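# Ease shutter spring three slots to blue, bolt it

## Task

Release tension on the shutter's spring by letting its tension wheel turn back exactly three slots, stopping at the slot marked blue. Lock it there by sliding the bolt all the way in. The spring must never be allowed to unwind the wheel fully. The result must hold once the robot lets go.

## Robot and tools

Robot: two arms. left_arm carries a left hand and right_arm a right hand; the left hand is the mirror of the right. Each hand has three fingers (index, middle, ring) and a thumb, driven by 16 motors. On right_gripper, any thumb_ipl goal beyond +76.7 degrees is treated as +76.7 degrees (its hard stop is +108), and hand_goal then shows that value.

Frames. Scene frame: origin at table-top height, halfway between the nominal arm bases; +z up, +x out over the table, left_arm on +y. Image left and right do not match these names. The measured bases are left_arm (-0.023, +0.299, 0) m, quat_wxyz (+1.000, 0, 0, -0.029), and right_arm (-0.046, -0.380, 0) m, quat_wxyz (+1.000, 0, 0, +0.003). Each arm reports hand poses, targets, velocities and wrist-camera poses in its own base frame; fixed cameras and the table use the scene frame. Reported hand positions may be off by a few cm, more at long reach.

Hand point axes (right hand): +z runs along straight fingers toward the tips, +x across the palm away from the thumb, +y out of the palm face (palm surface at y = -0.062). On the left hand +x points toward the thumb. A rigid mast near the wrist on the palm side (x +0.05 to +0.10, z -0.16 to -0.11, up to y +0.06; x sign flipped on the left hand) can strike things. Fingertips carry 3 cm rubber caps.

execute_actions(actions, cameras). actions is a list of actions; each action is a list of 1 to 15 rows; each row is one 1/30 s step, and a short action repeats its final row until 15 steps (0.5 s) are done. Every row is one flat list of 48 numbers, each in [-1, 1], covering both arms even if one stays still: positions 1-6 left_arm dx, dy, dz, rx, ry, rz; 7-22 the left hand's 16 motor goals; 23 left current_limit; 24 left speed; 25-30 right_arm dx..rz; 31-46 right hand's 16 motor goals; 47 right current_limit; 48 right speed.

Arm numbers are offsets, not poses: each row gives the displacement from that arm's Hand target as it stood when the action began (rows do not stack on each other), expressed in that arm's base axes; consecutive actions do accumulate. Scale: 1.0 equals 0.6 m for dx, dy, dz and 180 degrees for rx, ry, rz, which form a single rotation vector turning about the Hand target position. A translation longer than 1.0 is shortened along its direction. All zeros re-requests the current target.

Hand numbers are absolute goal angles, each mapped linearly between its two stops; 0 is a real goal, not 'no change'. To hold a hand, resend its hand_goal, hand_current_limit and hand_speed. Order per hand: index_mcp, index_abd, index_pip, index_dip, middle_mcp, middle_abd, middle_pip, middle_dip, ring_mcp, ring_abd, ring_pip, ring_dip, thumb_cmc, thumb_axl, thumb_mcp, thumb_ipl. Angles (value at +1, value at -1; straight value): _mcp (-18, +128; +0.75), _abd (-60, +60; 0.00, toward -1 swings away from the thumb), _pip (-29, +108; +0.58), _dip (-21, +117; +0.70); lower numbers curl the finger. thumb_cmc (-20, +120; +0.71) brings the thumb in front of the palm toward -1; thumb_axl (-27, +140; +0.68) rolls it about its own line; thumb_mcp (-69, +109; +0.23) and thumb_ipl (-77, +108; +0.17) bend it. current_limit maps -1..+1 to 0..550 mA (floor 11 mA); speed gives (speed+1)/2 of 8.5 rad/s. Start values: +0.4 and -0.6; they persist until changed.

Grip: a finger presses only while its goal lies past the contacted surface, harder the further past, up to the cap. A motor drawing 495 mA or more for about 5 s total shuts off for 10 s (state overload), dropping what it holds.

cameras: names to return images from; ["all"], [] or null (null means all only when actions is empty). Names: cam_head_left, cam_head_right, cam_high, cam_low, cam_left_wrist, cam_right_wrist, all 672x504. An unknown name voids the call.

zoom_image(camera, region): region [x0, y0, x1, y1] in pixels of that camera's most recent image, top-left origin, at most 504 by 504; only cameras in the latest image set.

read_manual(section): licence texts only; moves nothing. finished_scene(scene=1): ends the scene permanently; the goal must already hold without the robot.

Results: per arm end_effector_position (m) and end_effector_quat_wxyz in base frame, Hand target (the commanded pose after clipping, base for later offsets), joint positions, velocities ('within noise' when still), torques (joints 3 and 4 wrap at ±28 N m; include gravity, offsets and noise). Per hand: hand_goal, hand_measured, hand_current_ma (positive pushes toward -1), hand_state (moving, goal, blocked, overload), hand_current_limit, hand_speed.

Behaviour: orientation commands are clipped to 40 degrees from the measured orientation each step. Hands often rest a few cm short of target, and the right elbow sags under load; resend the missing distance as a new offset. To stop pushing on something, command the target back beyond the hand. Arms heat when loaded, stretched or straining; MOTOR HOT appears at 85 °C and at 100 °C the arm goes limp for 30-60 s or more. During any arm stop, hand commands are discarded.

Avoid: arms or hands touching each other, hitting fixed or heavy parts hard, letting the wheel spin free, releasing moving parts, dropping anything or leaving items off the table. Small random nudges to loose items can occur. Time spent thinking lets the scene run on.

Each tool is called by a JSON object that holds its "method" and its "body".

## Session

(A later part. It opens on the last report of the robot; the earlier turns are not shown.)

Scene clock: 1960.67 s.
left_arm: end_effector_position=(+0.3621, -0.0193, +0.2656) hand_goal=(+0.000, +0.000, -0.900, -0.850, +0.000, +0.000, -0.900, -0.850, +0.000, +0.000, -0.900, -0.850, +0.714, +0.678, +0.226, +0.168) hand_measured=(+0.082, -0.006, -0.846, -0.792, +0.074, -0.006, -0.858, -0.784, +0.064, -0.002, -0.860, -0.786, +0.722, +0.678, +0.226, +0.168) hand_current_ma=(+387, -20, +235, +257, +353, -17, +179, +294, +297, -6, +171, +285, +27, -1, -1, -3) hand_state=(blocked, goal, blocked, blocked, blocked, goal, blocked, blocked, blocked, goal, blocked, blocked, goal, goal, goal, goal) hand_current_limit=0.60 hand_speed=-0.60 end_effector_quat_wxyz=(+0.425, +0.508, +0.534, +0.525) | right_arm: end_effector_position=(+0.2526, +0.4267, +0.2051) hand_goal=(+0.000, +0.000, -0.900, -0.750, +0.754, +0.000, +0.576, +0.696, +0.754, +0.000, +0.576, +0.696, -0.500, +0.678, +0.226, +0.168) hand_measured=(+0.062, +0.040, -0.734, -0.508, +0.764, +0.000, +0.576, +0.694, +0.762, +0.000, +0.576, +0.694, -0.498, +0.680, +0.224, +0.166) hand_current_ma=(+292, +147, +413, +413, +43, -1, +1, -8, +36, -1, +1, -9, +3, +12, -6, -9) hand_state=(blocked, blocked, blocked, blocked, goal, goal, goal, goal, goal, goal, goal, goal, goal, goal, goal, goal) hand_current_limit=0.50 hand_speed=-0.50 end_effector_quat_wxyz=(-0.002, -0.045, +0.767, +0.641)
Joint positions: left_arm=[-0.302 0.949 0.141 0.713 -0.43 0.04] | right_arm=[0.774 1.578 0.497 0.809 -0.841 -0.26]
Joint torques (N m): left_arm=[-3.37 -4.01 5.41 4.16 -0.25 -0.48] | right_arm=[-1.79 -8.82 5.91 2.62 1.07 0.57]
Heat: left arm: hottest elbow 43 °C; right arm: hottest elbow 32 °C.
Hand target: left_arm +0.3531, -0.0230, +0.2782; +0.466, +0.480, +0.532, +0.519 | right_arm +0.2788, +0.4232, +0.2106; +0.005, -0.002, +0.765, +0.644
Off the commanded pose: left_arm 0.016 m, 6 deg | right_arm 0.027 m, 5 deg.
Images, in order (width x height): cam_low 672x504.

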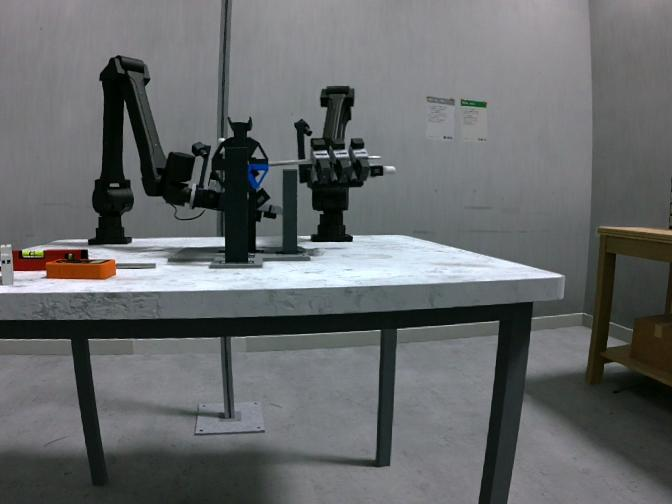

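{"method": "execute_actions", "body": {"actions": [[[0.006,0.0,-0.02,-0.006,0,0,0.0,0,-0.9,-0.85,0.0,0,-0.9,-0.85,0.0,0,-0.9,-0.85,0.714,0.678,0.226,0.168,0.6,-0.6,0,0,0,0,0,0,0.0,0,-0.9,-0.75,0.754,0,0.576,0.696,0.754,0,0.576,0.696,-0.5,0.678,0.226,0.168,0.5,-0.5]],[[0.006,0.0,-0.018,-0.006,0,0,0.0,0,-0.9,-0.85,0.0,0,-0.9,-0.85,0.0,0,-0.9,-0.85,0.714,0.678,0.226,0.168,0.6,-0.6,0,0,0,0,0,0,0.0,0,-0.9,-0.75,0.754,0,0.576,0.696,0.754,0,0.576,0.696,-0.5,0.678,0.226,0.168,0.5,-0.5]]], "cameras": ["cam_low"]}}

{"method": "zoom_image", "body": {"camera": "cam_low", "region": [200, 60, 380, 240]}}

Scene clock: 1967.07 s.
left_arm: end_effector_position=(+0.3633, -0.0158, +0.2471) hand_goal=(+0.000, +0.000, -0.900, -0.850, +0.000, +0.000, -0.900, -0.850, +0.000, +0.000, -0.900, -0.850, +0.714, +0.678, +0.226, +0.168) hand_measured=(+0.062, -0.008, -0.844, -0.792, +0.042, -0.006, -0.856, -0.784, +0.020, -0.002, -0.860, -0.786, +0.722, +0.678, +0.226, +0.168) hand_current_ma=(+292, -25, +245, +254, +194, -22, +184, +291, +86, -6, +171, +285, +27, -1, -1, -3) hand_state=(blocked, goal, blocked, blocked, blocked, goal, blocked, blocked, blocked, goal, blocked, blocked, goal, goal, goal, goal) hand_current_limit=0.60 hand_speed=-0.60 end_effector_quat_wxyz=(+0.452, +0.481, +0.549, +0.512) | right_arm: end_effector_position=(+0.2526, +0.4267, +0.2051) hand_goal=(+0.000, +0.000, -0.900, -0.750, +0.754, +0.000, +0.576, +0.696, +0.754, +0.000, +0.576, +0.696, -0.500, +0.678, +0.226, +0.168) hand_measured=(+0.062, +0.040, -0.734, -0.508, +0.764, +0.000, +0.576, +0.694, +0.762, +0.000, +0.576, +0.694, -0.498, +0.680, +0.224, +0.166) hand_current_ma=(+292, +147, +413, +412, +43, -1, +1, -8, +36, -1, +1, -9, +3, +12, -6, -9) hand_state=(blocked, blocked, blocked, blocked, goal, goal, goal, goal, goal, goal, goal, goal, goal, goal, goal, goal) hand_current_limit=0.50 hand_speed=-0.50 end_effector_quat_wxyz=(-0.002, -0.045, +0.767, +0.641)
Joint positions: left_arm=[-0.313 1.121 0.121 0.926 -0.44 -0.035] | right_arm=[0.774 1.578 0.497 0.809 -0.841 -0.26]
Joint torques (N m): left_arm=[-2.67 -3.78 5.09 3.41 -0.09 -0.14] | right_arm=[-1.79 -8.82 5.91 2.62 1.08 0.57]
Heat: left arm: hottest elbow 42 °C; right arm: hottest elbow 32 °C.
Hand target: left_arm +0.3603, -0.0230, +0.2554; +0.476, +0.471, +0.542, +0.509 | right_arm +0.2788, +0.4232, +0.2106; +0.005, -0.002, +0.765, +0.644
Off the commanded pose: left_arm 0.011 m, 3 deg | right_arm 0.027 m, 5 deg.
Images, in order (width x height): cam_low 672x504.

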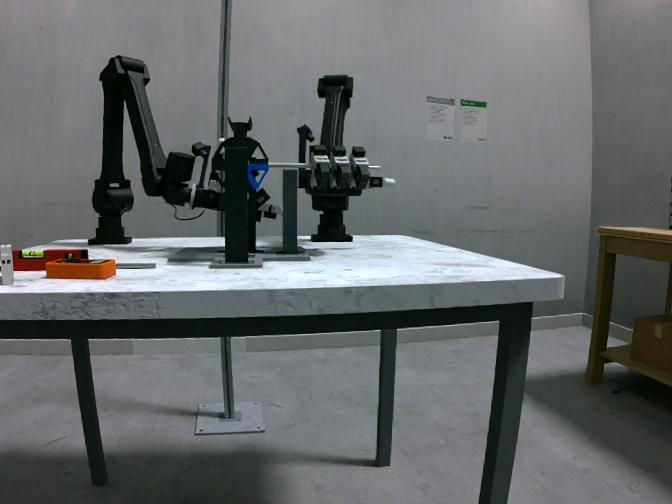

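Scaled by 2.800.

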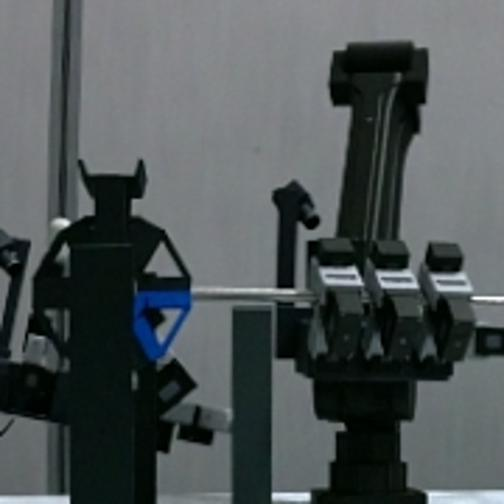

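{"method": "execute_actions", "body": {"actions": [[[0.005,0.03,0.004,0,0,0,0.0,0,-0.9,-0.9,0.0,0,-0.9,-0.9,0.0,0,-0.9,-0.9,0.714,0.678,0.226,0.168,0.72,-0.6,0,0,0,0,0,0,0.0,0,-0.9,-0.75,0.754,0,0.576,0.696,0.754,0,0.576,0.696,-0.5,0.678,0.226,0.168,0.5,-0.5]],[[0.005,0.03,0.0,0,0,0,0.0,0,-0.9,-0.9,0.0,0,-0.9,-0.9,0.0,0,-0.9,-0.9,0.714,0.678,0.226,0.168,0.72,-0.6,0,0,0,0,0,0,0.0,0,-0.9,-0.75,0.754,0,0.576,0.696,0.754,0,0.576,0.696,-0.5,0.678,0.226,0.168,0.5,-0.5]]], "cameras": ["cam_low"]}}

{"method": "zoom_image", "body": {"camera": "cam_low", "region": [200, 60, 380, 240]}}

Scene clock: 1974.77 s.
left_arm: end_effector_position=(+0.3675, +0.0122, +0.2400) hand_goal=(+0.000, +0.000, -0.900, -0.900, +0.000, +0.000, -0.900, -0.900, +0.000, +0.000, -0.900, -0.900, +0.714, +0.678, +0.226, +0.168) hand_measured=(+0.008, -0.002, -0.844, -0.804, +0.010, -0.002, -0.856, -0.794, +0.010, +0.000, -0.860, -0.796, +0.722, +0.678, +0.226, +0.168) hand_current_ma=(+27, -4, +243, +437, +37, -3, +188, +473, +41, -2, +171, +473, +30, -1, +0, -3) hand_state=(goal, goal, blocked, blocked, goal, goal, blocked, blocked, goal, goal, blocked, blocked, goal, goal, goal, goal) hand_current_limit=0.72 hand_speed=-0.60 end_effector_quat_wxyz=(+0.459, +0.486, +0.552, +0.497) | right_arm: end_effector_position=(+0.2526, +0.4267, +0.2051) hand_goal=(+0.000, +0.000, -0.900, -0.750, +0.754, +0.000, +0.576, +0.696, +0.754, +0.000, +0.576, +0.696, -0.500, +0.678, +0.226, +0.168) hand_measured=(+0.062, +0.040, -0.734, -0.508, +0.764, +0.000, +0.576, +0.694, +0.762, +0.000, +0.576, +0.694, -0.498, +0.680, +0.224, +0.166) hand_current_ma=(+292, +147, +413, +413, +43, -1, +1, -8, +36, -1, +1, -9, +3, +12, -6, -9) hand_state=(blocked, blocked, blocked, blocked, goal, goal, goal, goal, goal, goal, goal, goal, goal, goal, goal, goal) hand_current_limit=0.50 hand_speed=-0.50 end_effector_quat_wxyz=(-0.002, -0.045, +0.767, +0.641)
Joint positions: left_arm=[-0.158 1.117 0.106 0.926 -0.26 -0.046] | right_arm=[0.774 1.578 0.497 0.809 -0.841 -0.26]
Joint torques (N m): left_arm=[-1.2 -5.6 5.7 3.18 0.04 0.07] | right_arm=[-1.79 -8.82 5.91 2.63 1.08 0.57]
Heat: left arm: hottest elbow 41 °C; right arm: hottest elbow 32 °C.
Hand target: left_arm +0.3663, +0.0130, +0.2577; +0.476, +0.471, +0.542, +0.509 | right_arm +0.2788, +0.4232, +0.2106; +0.005, -0.002, +0.765, +0.644
Off the commanded pose: left_arm 0.018 m, 3 deg | right_arm 0.027 m, 5 deg.
Images, in order (width x height): cam_low 672x504.

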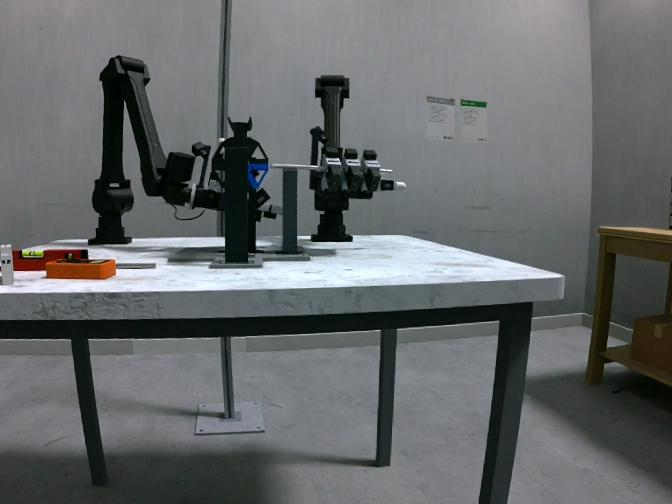

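Scaled by 2.800.

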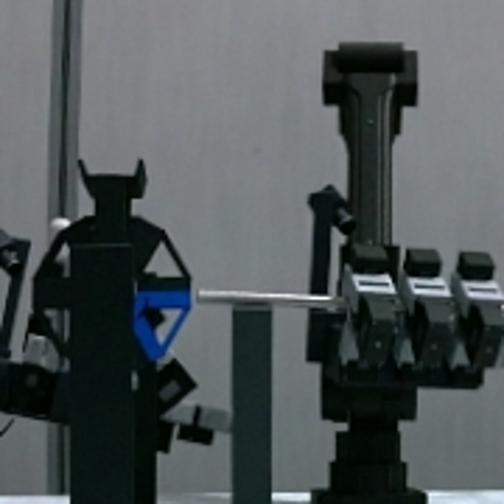

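{"method": "execute_actions", "body": {"actions": [[[0.006,0.02,0.04,0,0,0,0.0,0,-0.9,-0.85,0.0,0,-0.9,-0.85,0.0,0,-0.9,-0.85,0.714,0.678,0.226,0.168,0.6,-0.6,0,0,0,0,0,0,0.0,0,-0.9,-0.75,0.754,0,0.576,0.696,0.754,0,0.576,0.696,-0.5,0.678,0.226,0.168,0.4,-0.5]],[[0.006,0.02,0.035,0,0,0,0.0,0,-0.9,-0.85,0.0,0,-0.9,-0.85,0.0,0,-0.9,-0.85,0.714,0.678,0.226,0.168,0.6,-0.6,0,0,0,0,0,0,0.0,0,-0.9,-0.75,0.754,0,0.576,0.696,0.754,0,0.576,0.696,-0.5,0.678,0.226,0.168,0.4,-0.5]],[[0.0014,-0.0246,0.0796,0.0572,0.0034,0,0.0,0,-0.9,-0.85,0.0,0,-0.9,-0.85,0.0,0,-0.9,-0.85,0.714,0.678,0.226,0.168,0.6,-0.6,0,0,0,0,0,0,0.0,0,-0.9,-0.75,0.754,0,0.576,0.696,0.754,0,0.576,0.696,-0.5,0.678,0.226,0.168,0.4,-0.5]],[[0.002,-0.0344,0.0764,0.0572,0.0034,0,0.0,0,-0.9,-0.85,0.0,0,-0.9,-0.85,0.0,0,-0.9,-0.85,0.714,0.678,0.226,0.168,0.6,-0.6,0,0,0,0,0,0,0.0,0,-0.9,-0.75,0.754,0,0.576,0.696,0.754,0,0.576,0.696,-0.5,0.678,0.226,0.168,0.4,-0.5]],[[0.0026,-0.0434,0.0712,0.0572,0.0034,0,0.0,0,-0.9,-0.85,0.0,0,-0.9,-0.85,0.0,0,-0.9,-0.85,0.714,0.678,0.226,0.168,0.6,-0.6,0,0,0,0,0,0,0.0,0,-0.9,-0.75,0.754,0,0.576,0.696,0.754,0,0.576,0.696,-0.5,0.678,0.226,0.168,0.4,-0.5]],[[0.003,-0.0516,0.0646,0.0572,0.0034,0,0.0,0,-0.9,-0.85,0.0,0,-0.9,-0.85,0.0,0,-0.9,-0.85,0.714,0.678,0.226,0.168,0.6,-0.6,0,0,0,0,0,0,0.0,0,-0.9,-0.75,0.754,0,0.576,0.696,0.754,0,0.576,0.696,-0.5,0.678,0.226,0.168,0.4,-0.5]],[[0.0034,-0.058,0.0566,0.0572,0.0034,0,0.0,0,-0.9,-0.85,0.0,0,-0.9,-0.85,0.0,0,-0.9,-0.85,0.714,0.678,0.226,0.168,0.6,-0.6,0,0,0,0,0,0,0.0,0,-0.9,-0.75,0.754,0,0.576,0.696,0.754,0,0.576,0.696,-0.5,0.678,0.226,0.168,0.4,-0.5]],[[-0.018,-0.06,0.03,0.04,-0.0047,0.0038,0.0,0,-0.9,-0.85,0.0,0,-0.9,-0.85,0.0,0,-0.9,-0.85,0.714,0.678,0.226,0.168,0.6,-0.6,0,0,0,0,0,0,0.0,0,-0.9,-0.75,0.754,0,0.576,0.696,0.754,0,0.576,0.696,-0.5,0.678,0.226,0.168,0.4,-0.5]],[[-0.02,-0.04,0.0,0.012,-0.0067,0.0038,0.0,0,-0.9,-0.85,0.0,0,-0.9,-0.85,0.0,0,-0.9,-0.85,0.714,0.678,0.226,0.168,0.6,-0.6,0,0,0,0,0,0,0.0,0,-0.9,-0.75,0.754,0,0.576,0.696,0.754,0,0.576,0.696,-0.5,0.678,0.226,0.168,0.4,-0.5]]], "cameras": ["cam_head_left", "cam_high", "cam_low"]}}

{"method": "zoom_image", "body": {"camera": "cam_low", "region": [220, 60, 320, 160]}}

{"method": "zoom_image", "body": {"camera": "cam_high", "region": [400, 150, 470, 220]}}

{"method": "zoom_image", "body": {"camera": "cam_head_left", "region": [220, 250, 340, 370]}}

Scene clock: 2011.57 s.
left_arm: end_effector_position=(+0.3610, -0.1524, +0.4862) hand_goal=(+0.000, +0.000, -0.900, -0.850, +0.000, +0.000, -0.900, -0.850, +0.000, +0.000, -0.900, -0.850, +0.714, +0.678, +0.226, +0.168) hand_measured=(+0.004, -0.002, -0.844, -0.798, +0.004, -0.002, -0.856, -0.792, +0.004, -0.002, -0.860, -0.792, +0.724, +0.678, +0.224, +0.168) hand_current_ma=(+11, -5, +237, +224, +15, -4, +188, +255, +17, -3, +171, +253, +37, -1, -5, -2) hand_state=(goal, goal, blocked, blocked, goal, goal, blocked, blocked, goal, goal, blocked, blocked, goal, goal, goal, goal) hand_current_limit=0.60 hand_speed=-0.60 end_effector_quat_wxyz=(+0.131, +0.672, +0.216, +0.696) | right_arm: end_effector_position=(+0.2526, +0.4267, +0.2051) hand_goal=(+0.000, +0.000, -0.900, -0.750, +0.754, +0.000, +0.576, +0.696, +0.754, +0.000, +0.576, +0.696, -0.500, +0.678, +0.226, +0.168) hand_measured=(+0.062, +0.040, -0.734, -0.508, +0.764, +0.000, +0.576, +0.694, +0.762, +0.000, +0.576, +0.694, -0.498, +0.680, +0.224, +0.166) hand_current_ma=(+292, +147, +385, +385, +43, -1, +1, -8, +36, -1, +1, -9, +3, +12, -6, -9) hand_state=(blocked, blocked, blocked, blocked, goal, goal, goal, goal, goal, goal, goal, goal, goal, goal, goal, goal) hand_current_limit=0.40 hand_speed=-0.50 end_effector_quat_wxyz=(-0.002, -0.045, +0.767, +0.641)
Joint positions: left_arm=[-0.547 0.632 0.674 -0.038 -0.673 1.076] | right_arm=[0.774 1.578 0.497 0.809 -0.841 -0.26]
Joint torques (N m): left_arm=[-1.14 -1.96 12.19 3.3 -0.03 -0.18] | right_arm=[-1.85 -8.82 5.91 2.61 1.08 0.56]
Heat: left arm: hottest elbow 40 °C; right arm: hottest elbow 32 °C.
Hand target: left_arm +0.3581, -0.1502, +0.5298; +0.153, +0.643, +0.227, +0.715 | right_arm +0.2788, +0.4232, +0.2106; +0.005, -0.002, +0.765, +0.644
Off the commanded pose: left_arm 0.044 m, 5 deg | right_arm 0.027 m, 5 deg.
Images, in order (width x height): cam_head_left 672x504, cam_high 672x504, cam_low 672x504.

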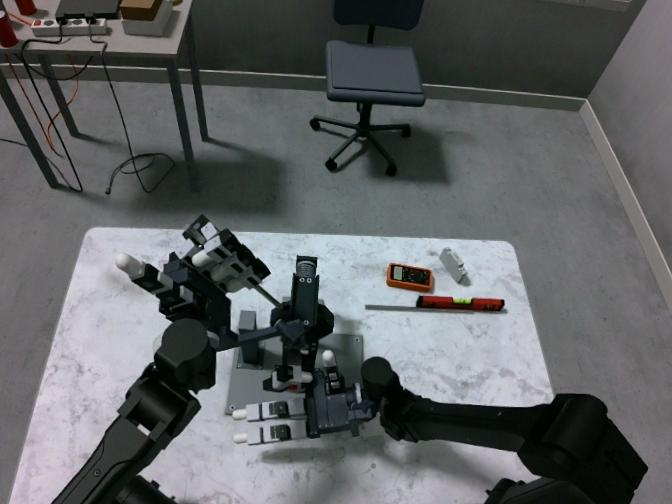

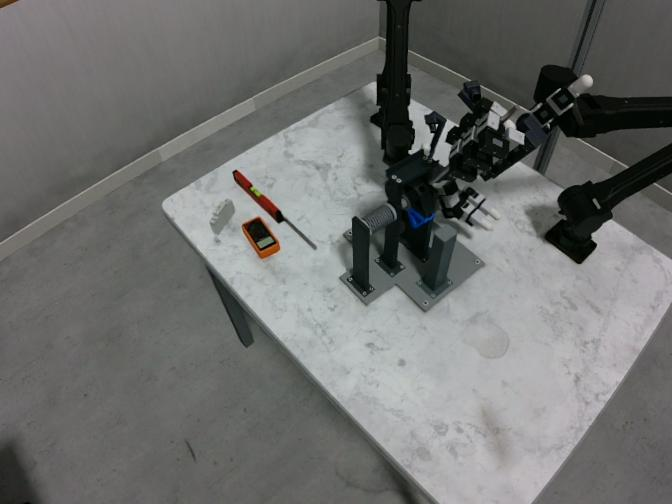

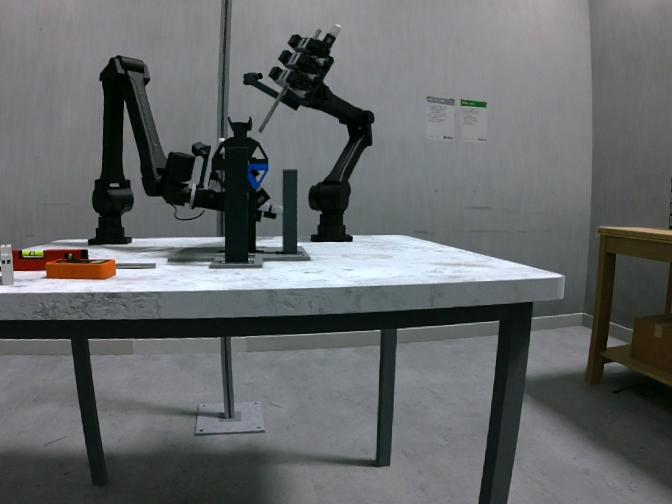

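Scaled by 5.040.

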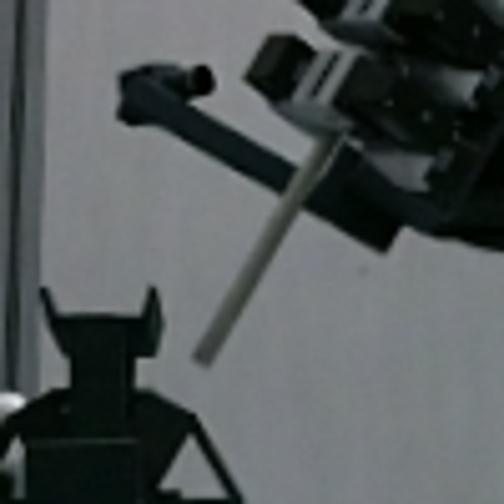

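Scaled by 7.200.

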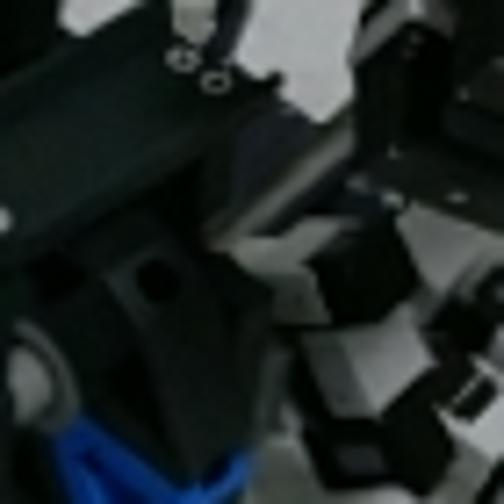

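Scaled by 4.200.

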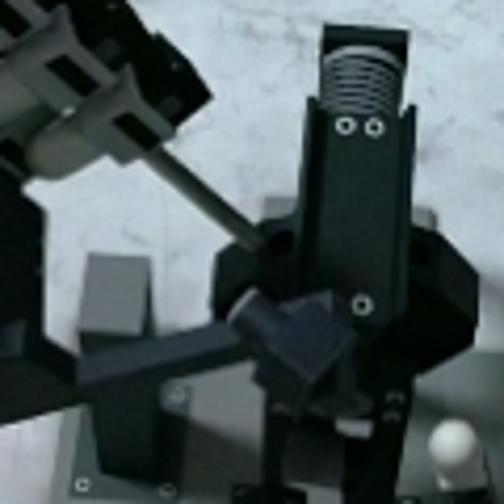

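{"method": "execute_actions", "body": {"actions": [[[0.018,-0.006,0.004,0.003,0,0,0.0,0,-0.9,-0.85,0.0,0,-0.9,-0.85,0.0,0,-0.9,-0.85,0.714,0.678,0.226,0.168,0.6,-0.6,0,0,0,0,0,0,0.0,0,-0.9,-0.75,0.754,0,0.576,0.696,0.754,0,0.576,0.696,-0.5,0.678,0.226,0.168,0.4,-0.5]],[[0.0,-0.015,-0.025,0.0,0,0,0.0,0,-0.9,-0.85,0.0,0,-0.9,-0.85,0.0,0,-0.9,-0.85,0.714,0.678,0.226,0.168,0.6,-0.6,0,0,0,0,0,0,0.0,0,-0.9,-0.75,0.754,0,0.576,0.696,0.754,0,0.576,0.696,-0.5,0.678,0.226,0.168,0.4,-0.5]]], "cameras": ["cam_head_left", "cam_high", "cam_low"]}}

{"method": "zoom_image", "body": {"camera": "cam_low", "region": [220, 60, 320, 160]}}

{"method": "zoom_image", "body": {"camera": "cam_high", "region": [400, 150, 470, 220]}}

{"method": "zoom_image", "body": {"camera": "cam_head_left", "region": [220, 250, 340, 370]}}

Scene clock: 2026.10 s.
left_arm: end_effector_position=(+0.3726, -0.1603, +0.4856) hand_goal=(+0.000, +0.000, -0.900, -0.850, +0.000, +0.000, -0.900, -0.850, +0.000, +0.000, -0.900, -0.850, +0.714, +0.678, +0.226, +0.168) hand_measured=(+0.002, -0.002, -0.844, -0.798, +0.004, -0.002, -0.856, -0.792, +0.004, -0.002, -0.860, -0.792, +0.724, +0.678, +0.224, +0.168) hand_current_ma=(+11, -5, +237, +224, +14, -4, +188, +255, +15, -3, +171, +253, +36, -1, -5, -2) hand_state=(goal, goal, blocked, blocked, goal, goal, blocked, blocked, goal, goal, blocked, blocked, goal, goal, goal, goal) hand_current_limit=0.60 hand_speed=-0.60 end_effector_quat_wxyz=(+0.129, +0.666, +0.218, +0.702) | right_arm: end_effector_position=(+0.2526, +0.4267, +0.2051) hand_goal=(+0.000, +0.000, -0.900, -0.750, +0.754, +0.000, +0.576, +0.696, +0.754, +0.000, +0.576, +0.696, -0.500, +0.678, +0.226, +0.168) hand_measured=(+0.062, +0.040, -0.734, -0.508, +0.764, +0.000, +0.576, +0.694, +0.762, +0.000, +0.576, +0.694, -0.498, +0.680, +0.224, +0.166) hand_current_ma=(+292, +147, +385, +385, +43, -1, +1, -8, +36, -1, +1, -9, +3, +12, -6, -9) hand_state=(blocked, blocked, blocked, blocked, goal, goal, goal, goal, goal, goal, goal, goal, goal, goal, goal, goal) hand_current_limit=0.40 hand_speed=-0.50 end_effector_quat_wxyz=(-0.002, -0.045, +0.767, +0.641)
Joint positions: left_arm=[-0.555 0.685 0.678 0.031 -0.69 1.088] | right_arm=[0.774 1.578 0.497 0.809 -0.841 -0.26]
Joint torques (N m): left_arm=[-1.38 -2.49 10.81 3.34 -0.07 -0.17] | right_arm=[-1.79 -8.88 5.91 2.61 1.08 0.57]
Heat: left arm: hottest elbow 42 °C; right arm: hottest elbow 32 °C.
Hand target: left_arm +0.3689, -0.1627, +0.5171; +0.150, +0.644, +0.224, +0.717 | right_arm +0.2788, +0.4232, +0.2106; +0.005, -0.002, +0.765, +0.644
Off the commanded pose: left_arm 0.032 m, 4 deg | right_arm 0.027 m, 5 deg.
Images, in order (width x height): cam_head_left 672x504, cam_high 672x504, cam_low 672x504.

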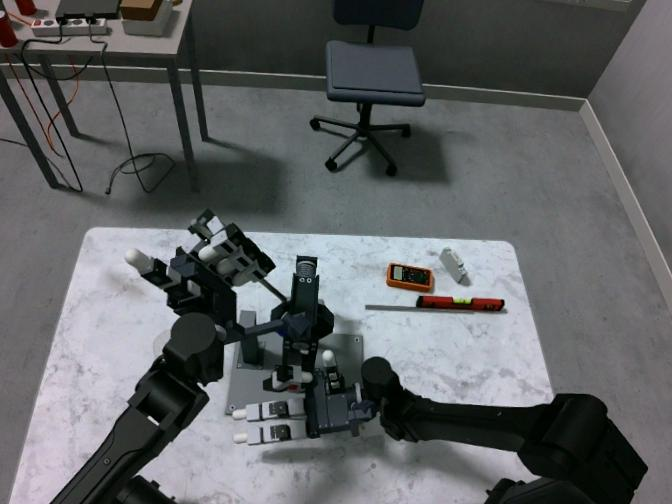

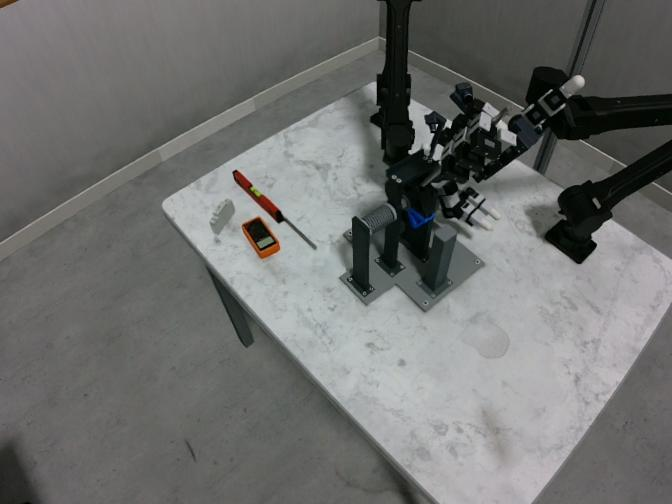

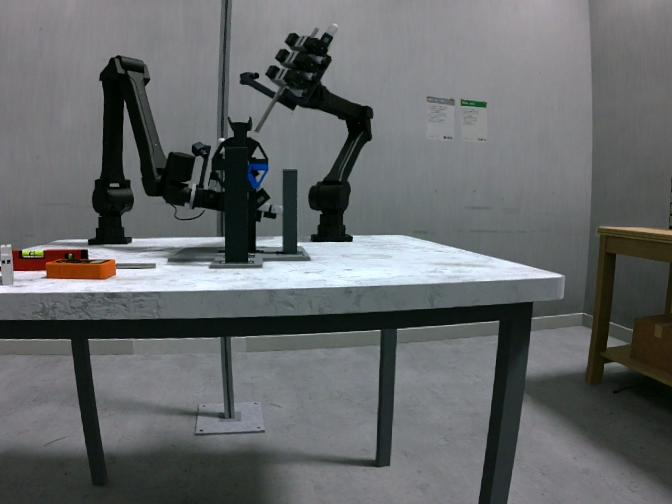

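Scaled by 5.040.

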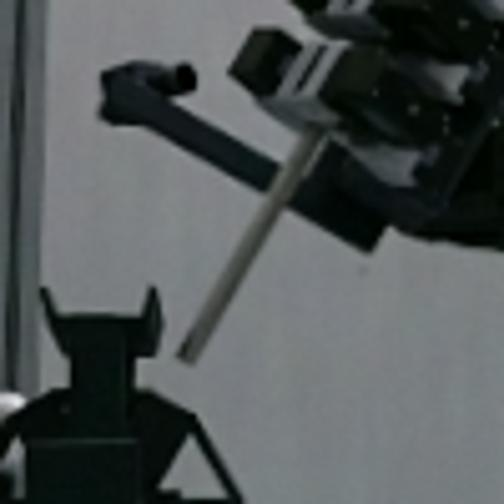

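Scaled by 7.200.

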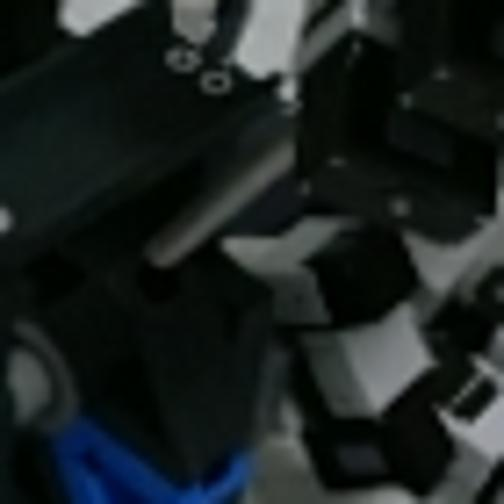

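Scaled by 4.200.

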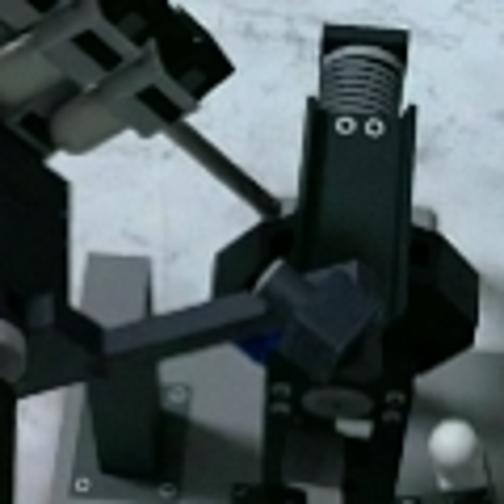

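{"method": "execute_actions", "body": {"actions": [[[-0.006,-0.009,-0.027,0,0,0,0.0,0,-0.9,-0.85,0.0,0,-0.9,-0.85,0.0,0,-0.9,-0.85,0.714,0.678,0.226,0.168,0.6,-0.6,0,0,0,0,0,0,0.0,0,-0.9,-0.75,0.754,0,0.576,0.696,0.754,0,0.576,0.696,-0.5,0.678,0.226,0.168,0.4,-0.5]]], "cameras": ["cam_head_left", "cam_high", "cam_low"]}}

{"method": "zoom_image", "body": {"camera": "cam_low", "region": [220, 80, 300, 160]}}

{"method": "zoom_image", "body": {"camera": "cam_high", "region": [400, 150, 470, 220]}}

{"method": "zoom_image", "body": {"camera": "cam_head_left", "region": [220, 250, 340, 370]}}

Scene clock: 2036.67 s.
left_arm: end_effector_position=(+0.3682, -0.1669, +0.4829) hand_goal=(+0.000, +0.000, -0.900, -0.850, +0.000, +0.000, -0.900, -0.850, +0.000, +0.000, -0.900, -0.850, +0.714, +0.678, +0.226, +0.168) hand_measured=(+0.002, -0.002, -0.844, -0.798, +0.004, -0.002, -0.856, -0.792, +0.004, -0.002, -0.860, -0.792, +0.724, +0.678, +0.224, +0.168) hand_current_ma=(+10, -5, +237, +224, +13, -4, +188, +255, +14, -3, +171, +253, +35, -1, -5, -2) hand_state=(goal, goal, blocked, blocked, goal, goal, blocked, blocked, goal, goal, blocked, blocked, goal, goal, goal, goal) hand_current_limit=0.60 hand_speed=-0.60 end_effector_quat_wxyz=(+0.135, +0.659, +0.219, +0.707) | right_arm: end_effector_position=(+0.2526, +0.4267, +0.2051) hand_goal=(+0.000, +0.000, -0.900, -0.750, +0.754, +0.000, +0.576, +0.696, +0.754, +0.000, +0.576, +0.696, -0.500, +0.678, +0.226, +0.168) hand_measured=(+0.062, +0.040, -0.734, -0.508, +0.764, +0.000, +0.576, +0.694, +0.762, +0.000, +0.576, +0.694, -0.498, +0.680, +0.224, +0.166) hand_current_ma=(+292, +147, +385, +385, +43, -1, +1, -8, +36, -1, +1, -9, +3, +12, -6, -9) hand_state=(blocked, blocked, blocked, blocked, goal, goal, goal, goal, goal, goal, goal, goal, goal, goal, goal, goal) hand_current_limit=0.40 hand_speed=-0.50 end_effector_quat_wxyz=(-0.002, -0.045, +0.767, +0.641)
Joint positions: left_arm=[-0.587 0.689 0.659 0.077 -0.718 1.092] | right_arm=[0.774 1.578 0.497 0.809 -0.841 -0.26]
Joint torques (N m): left_arm=[-1.26 -2.37 9.25 3.34 -0.06 -0.16] | right_arm=[-1.9 -8.82 5.91 2.61 1.08 0.57]
Heat: left arm: hottest elbow 42 °C; right arm: hottest elbow 31 °C.
Hand target: left_arm +0.3653, -0.1682, +0.5011; +0.150, +0.643, +0.224, +0.717 | right_arm +0.2788, +0.4232, +0.2106; +0.005, -0.002, +0.765, +0.644
Off the commanded pose: left_arm 0.018 m, 3 deg | right_arm 0.027 m, 5 deg.
Images, in order (width x height): cam_head_left 672x504, cam_high 672x504, cam_low 672x504.

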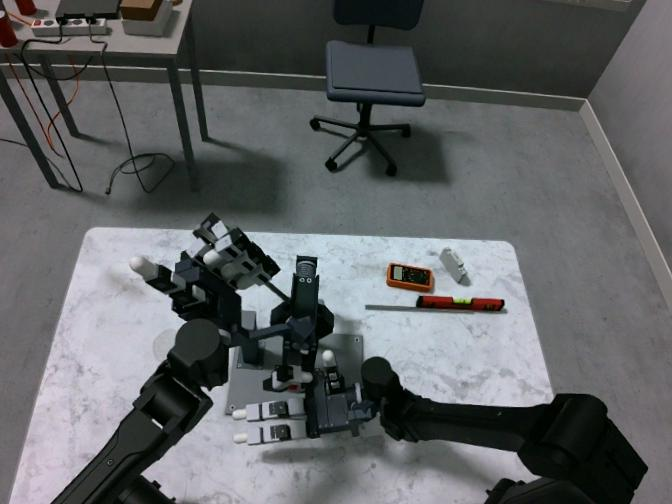

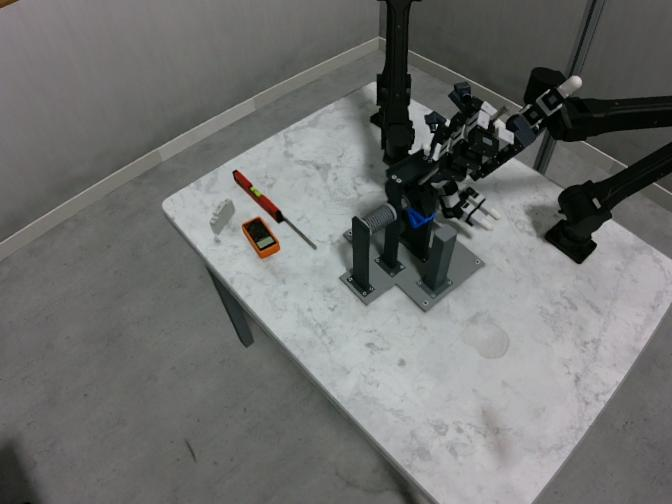

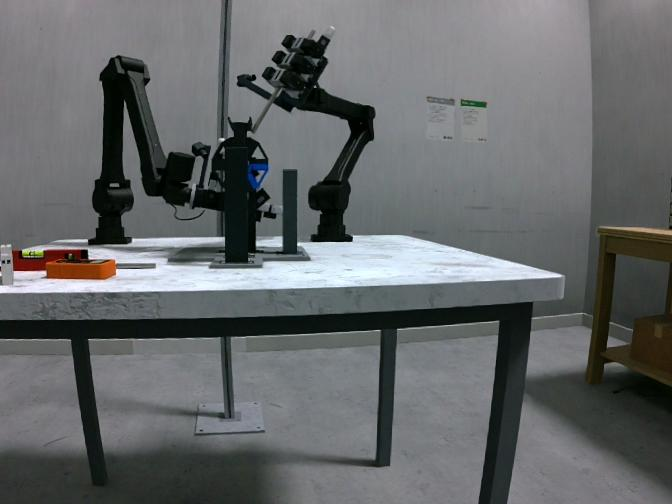

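Scaled by 6.300.

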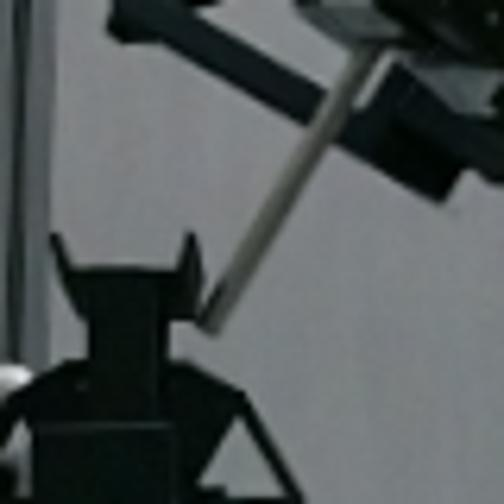

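Scaled by 7.200.

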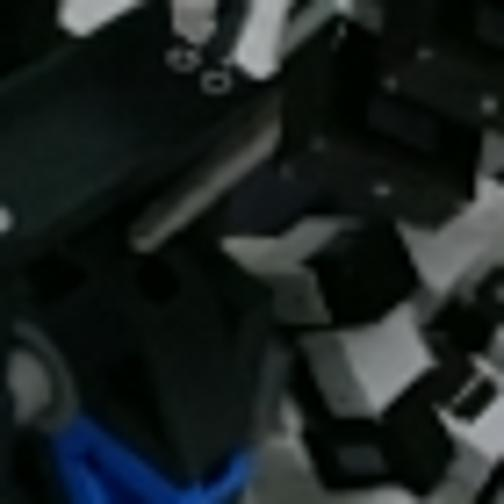

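Scaled by 4.200.

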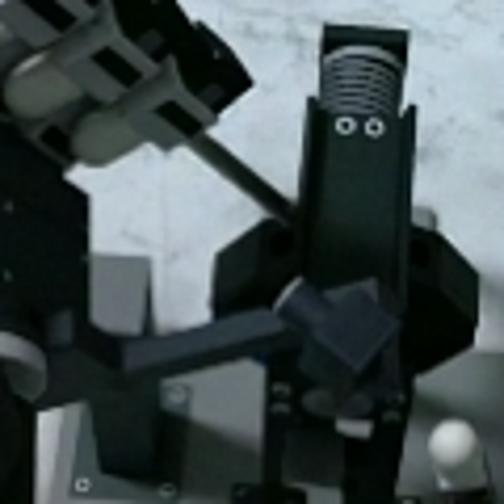

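{"method": "execute_actions", "body": {"actions": [[[0,0.008,-0.008,0,0,0,0.0,0,-0.9,-0.85,0.0,0,-0.9,-0.85,0.0,0,-0.9,-0.85,0.714,0.678,0.226,0.168,0.6,-0.6,0,0,0,0,0,0,0.0,0,-0.9,-0.75,0.754,0,0.576,0.696,0.754,0,0.576,0.696,-0.5,0.678,0.226,0.168,0.4,-0.5]],[[0,0,-0.018,0,0,0,0.0,0,-0.9,-0.85,0.0,0,-0.9,-0.85,0.0,0,-0.9,-0.85,0.714,0.678,0.226,0.168,0.6,-0.6,0,0,0,0,0,0,0.0,0,-0.9,-0.75,0.754,0,0.576,0.696,0.754,0,0.576,0.696,-0.5,0.678,0.226,0.168,0.4,-0.5]]], "cameras": ["cam_head_left", "cam_high", "cam_low"]}}

{"method": "zoom_image", "body": {"camera": "cam_low", "region": [220, 80, 300, 160]}}

{"method": "zoom_image", "body": {"camera": "cam_high", "region": [400, 150, 470, 220]}}

{"method": "zoom_image", "body": {"camera": "cam_head_left", "region": [220, 250, 340, 370]}}

Scene clock: 2050.00 s.
left_arm: end_effector_position=(+0.3674, -0.1679, +0.4684) hand_goal=(+0.000, +0.000, -0.900, -0.850, +0.000, +0.000, -0.900, -0.850, +0.000, +0.000, -0.900, -0.850, +0.714, +0.678, +0.226, +0.168) hand_measured=(+0.002, -0.002, -0.844, -0.798, +0.004, -0.002, -0.856, -0.792, +0.004, -0.002, -0.860, -0.792, +0.722, +0.678, +0.224, +0.168) hand_current_ma=(+10, -6, +237, +224, +13, -4, +188, +255, +13, -3, +171, +253, +31, -1, -5, -2) hand_state=(goal, goal, blocked, blocked, goal, goal, blocked, blocked, goal, goal, blocked, blocked, goal, goal, goal, goal) hand_current_limit=0.60 hand_speed=-0.60 end_effector_quat_wxyz=(+0.139, +0.660, +0.215, +0.706) | right_arm: end_effector_position=(+0.2526, +0.4267, +0.2051) hand_goal=(+0.000, +0.000, -0.900, -0.750, +0.754, +0.000, +0.576, +0.696, +0.754, +0.000, +0.576, +0.696, -0.500, +0.678, +0.226, +0.168) hand_measured=(+0.062, +0.040, -0.734, -0.508, +0.764, +0.000, +0.576, +0.694, +0.762, +0.000, +0.576, +0.694, -0.498, +0.680, +0.224, +0.166) hand_current_ma=(+292, +147, +385, +385, +43, -1, +1, -8, +36, -1, +1, -9, +3, +12, -6, -9) hand_state=(blocked, blocked, blocked, blocked, goal, goal, goal, goal, goal, goal, goal, goal, goal, goal, goal, goal) hand_current_limit=0.40 hand_speed=-0.50 end_effector_quat_wxyz=(-0.002, -0.045, +0.767, +0.641)
Joint positions: left_arm=[-0.584 0.689 0.62 0.116 -0.705 1.092] | right_arm=[0.774 1.578 0.497 0.809 -0.841 -0.26]
Joint torques (N m): left_arm=[-0.32 -3.08 9.05 3.06 0.13 -0.18] | right_arm=[-1.85 -8.82 5.91 2.63 1.08 0.56]
Heat: left arm: hottest elbow 43 °C; right arm: hottest elbow 31 °C.
Hand target: left_arm +0.3653, -0.1634, +0.4855; +0.150, +0.643, +0.224, +0.717 | right_arm +0.2788, +0.4232, +0.2106; +0.005, -0.002, +0.765, +0.644
Off the commanded pose: left_arm 0.018 m, 3 deg | right_arm 0.027 m, 5 deg.
Images, in order (width x height): cam_head_left 672x504, cam_high 672x504, cam_low 672x504.

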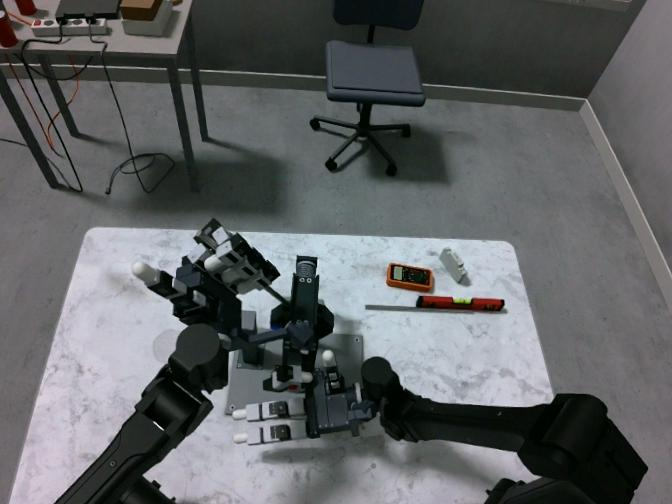

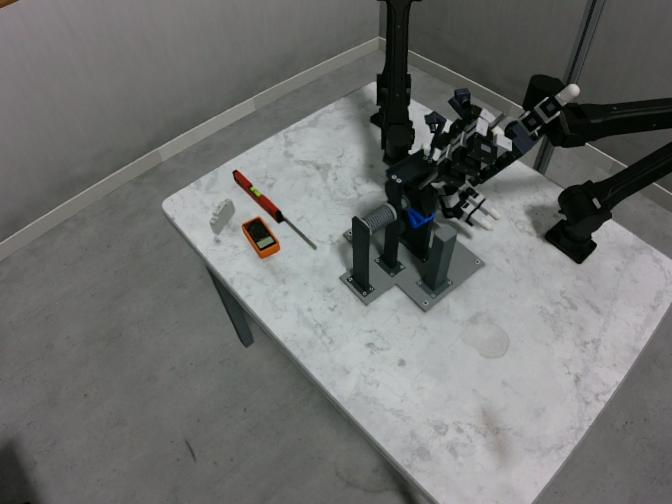

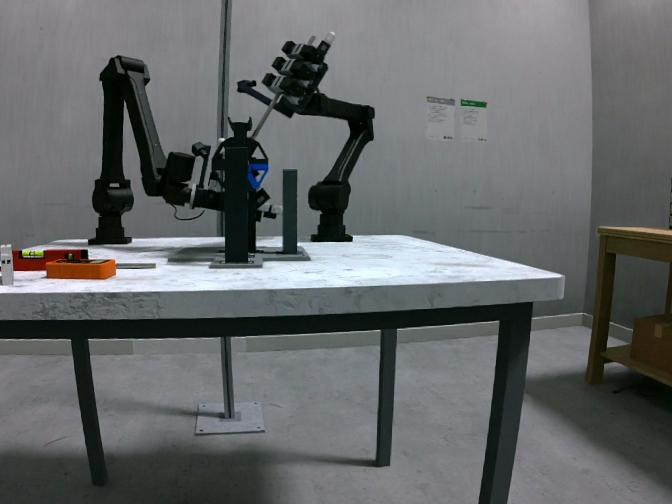

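Scaled by 6.300.

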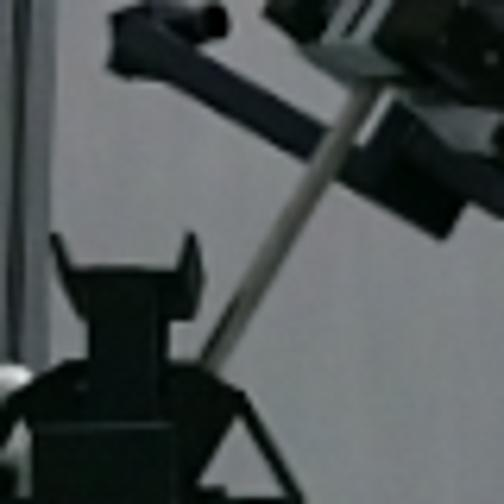

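Scaled by 7.200.

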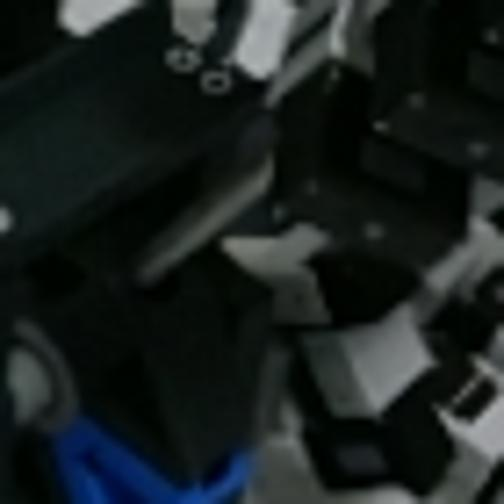

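Scaled by 4.200.

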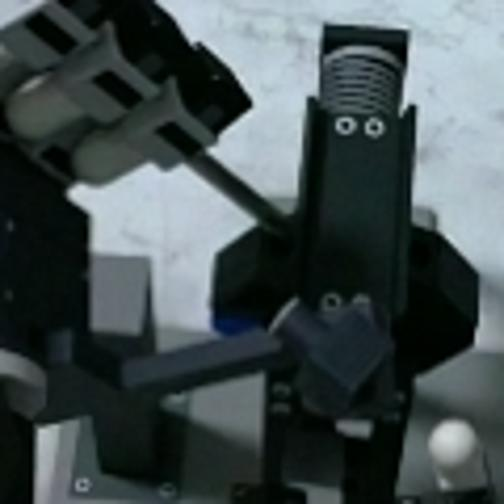

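{"method": "execute_actions", "body": {"actions": [[[0,0.002,-0.012,0,0,0,0.0,0,-0.9,-0.85,0.0,0,-0.9,-0.85,0.0,0,-0.9,-0.85,0.714,0.678,0.226,0.168,0.6,-0.6,0,0,0,0,0,0,0.0,0,-0.9,-0.75,0.754,0,0.576,0.696,0.754,0,0.576,0.696,-0.5,0.678,0.226,0.168,0.4,-0.5]],[[0,-0.008,-0.018,0,0,0,0.0,0,-0.9,-0.85,0.0,0,-0.9,-0.85,0.0,0,-0.9,-0.85,0.714,0.678,0.226,0.168,0.6,-0.6,0,0,0,0,0,0,0.0,0,-0.9,-0.75,0.754,0,0.576,0.696,0.754,0,0.576,0.696,-0.5,0.678,0.226,0.168,0.4,-0.5]]], "cameras": ["cam_head_left", "cam_high", "cam_low"]}}

{"method": "zoom_image", "body": {"camera": "cam_low", "region": [220, 80, 300, 160]}}

{"method": "zoom_image", "body": {"camera": "cam_high", "region": [400, 150, 470, 220]}}

Scene clock: 2057.77 s.
left_arm: end_effector_position=(+0.3658, -0.1615, +0.4641) hand_goal=(+0.000, +0.000, -0.900, -0.850, +0.000, +0.000, -0.900, -0.850, +0.000, +0.000, -0.900, -0.850, +0.714, +0.678, +0.226, +0.168) hand_measured=(+0.002, -0.002, -0.844, -0.798, +0.002, -0.002, -0.856, -0.792, +0.002, -0.002, -0.860, -0.792, +0.722, +0.678, +0.224, +0.168) hand_current_ma=(+10, -6, +237, +224, +11, -4, +188, +255, +9, -3, +171, +253, +30, -1, -5, -2) hand_state=(goal, goal, blocked, blocked, goal, goal, blocked, blocked, goal, goal, blocked, blocked, goal, goal, goal, goal) hand_current_limit=0.60 hand_speed=-0.60 end_effector_quat_wxyz=(+0.141, +0.647, +0.227, +0.715) | right_arm: end_effector_position=(+0.2526, +0.4267, +0.2051) hand_goal=(+0.000, +0.000, -0.900, -0.750, +0.754, +0.000, +0.576, +0.696, +0.754, +0.000, +0.576, +0.696, -0.500, +0.678, +0.226, +0.168) hand_measured=(+0.062, +0.040, -0.734, -0.508, +0.764, +0.000, +0.576, +0.694, +0.762, +0.000, +0.576, +0.694, -0.498, +0.680, +0.224, +0.166) hand_current_ma=(+292, +147, +385, +385, +43, -1, +1, -8, +36, -1, +1, -9, +3, +12, -6, -9) hand_state=(blocked, blocked, blocked, blocked, goal, goal, goal, goal, goal, goal, goal, goal, goal, goal, goal, goal) hand_current_limit=0.40 hand_speed=-0.50 end_effector_quat_wxyz=(-0.002, -0.045, +0.767, +0.641)
Joint positions: left_arm=[-0.579 0.689 0.587 0.183 -0.72 1.093] | right_arm=[0.774 1.578 0.497 0.809 -0.841 -0.26]
Joint torques (N m): left_arm=[-1.2 -1.26 8.24 2.8 0.26 -0.17] | right_arm=[-1.85 -8.82 5.9 2.63 1.08 0.56]
Heat: left arm: hottest elbow 43 °C; right arm: hottest elbow 31 °C.
Hand target: left_arm +0.3653, -0.1669, +0.4675; +0.150, +0.643, +0.224, +0.717 | right_arm +0.2788, +0.4232, +0.2106; +0.005, -0.002, +0.765, +0.644
Off the commanded pose: left_arm 0.006 m, 1 deg | right_arm 0.027 m, 5 deg.
Images, in order (width x height): cam_head_left 672x504, cam_high 672x504, cam_low 672x504.

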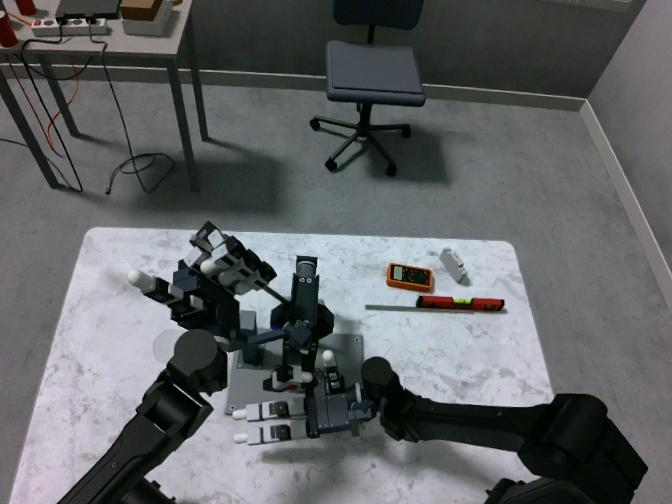

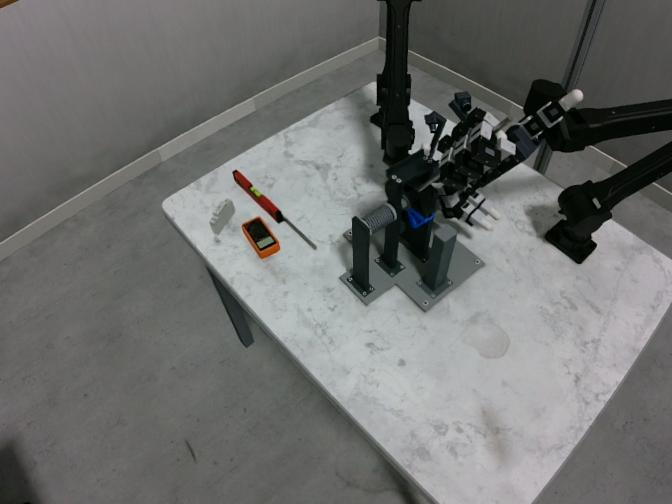

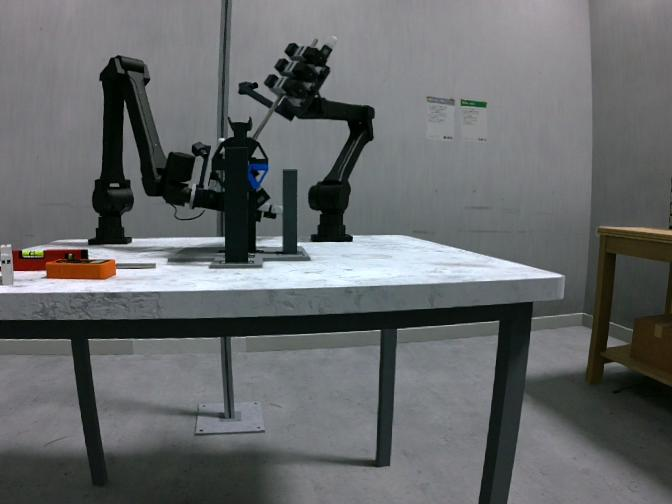

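Scaled by 6.300.

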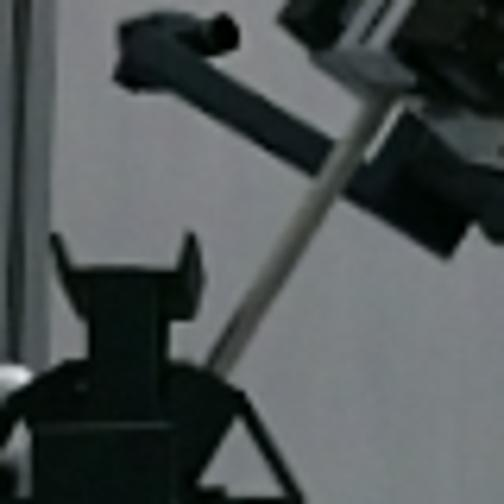

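Scaled by 7.200.

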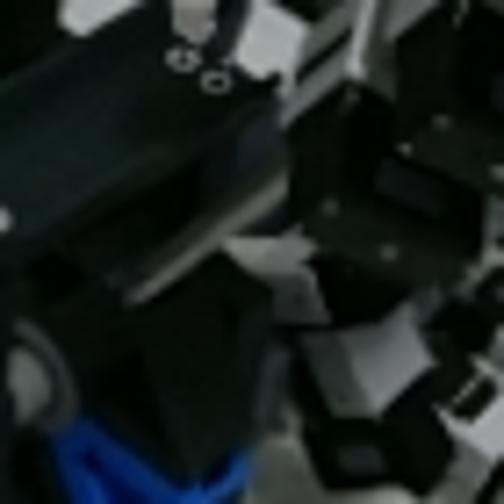

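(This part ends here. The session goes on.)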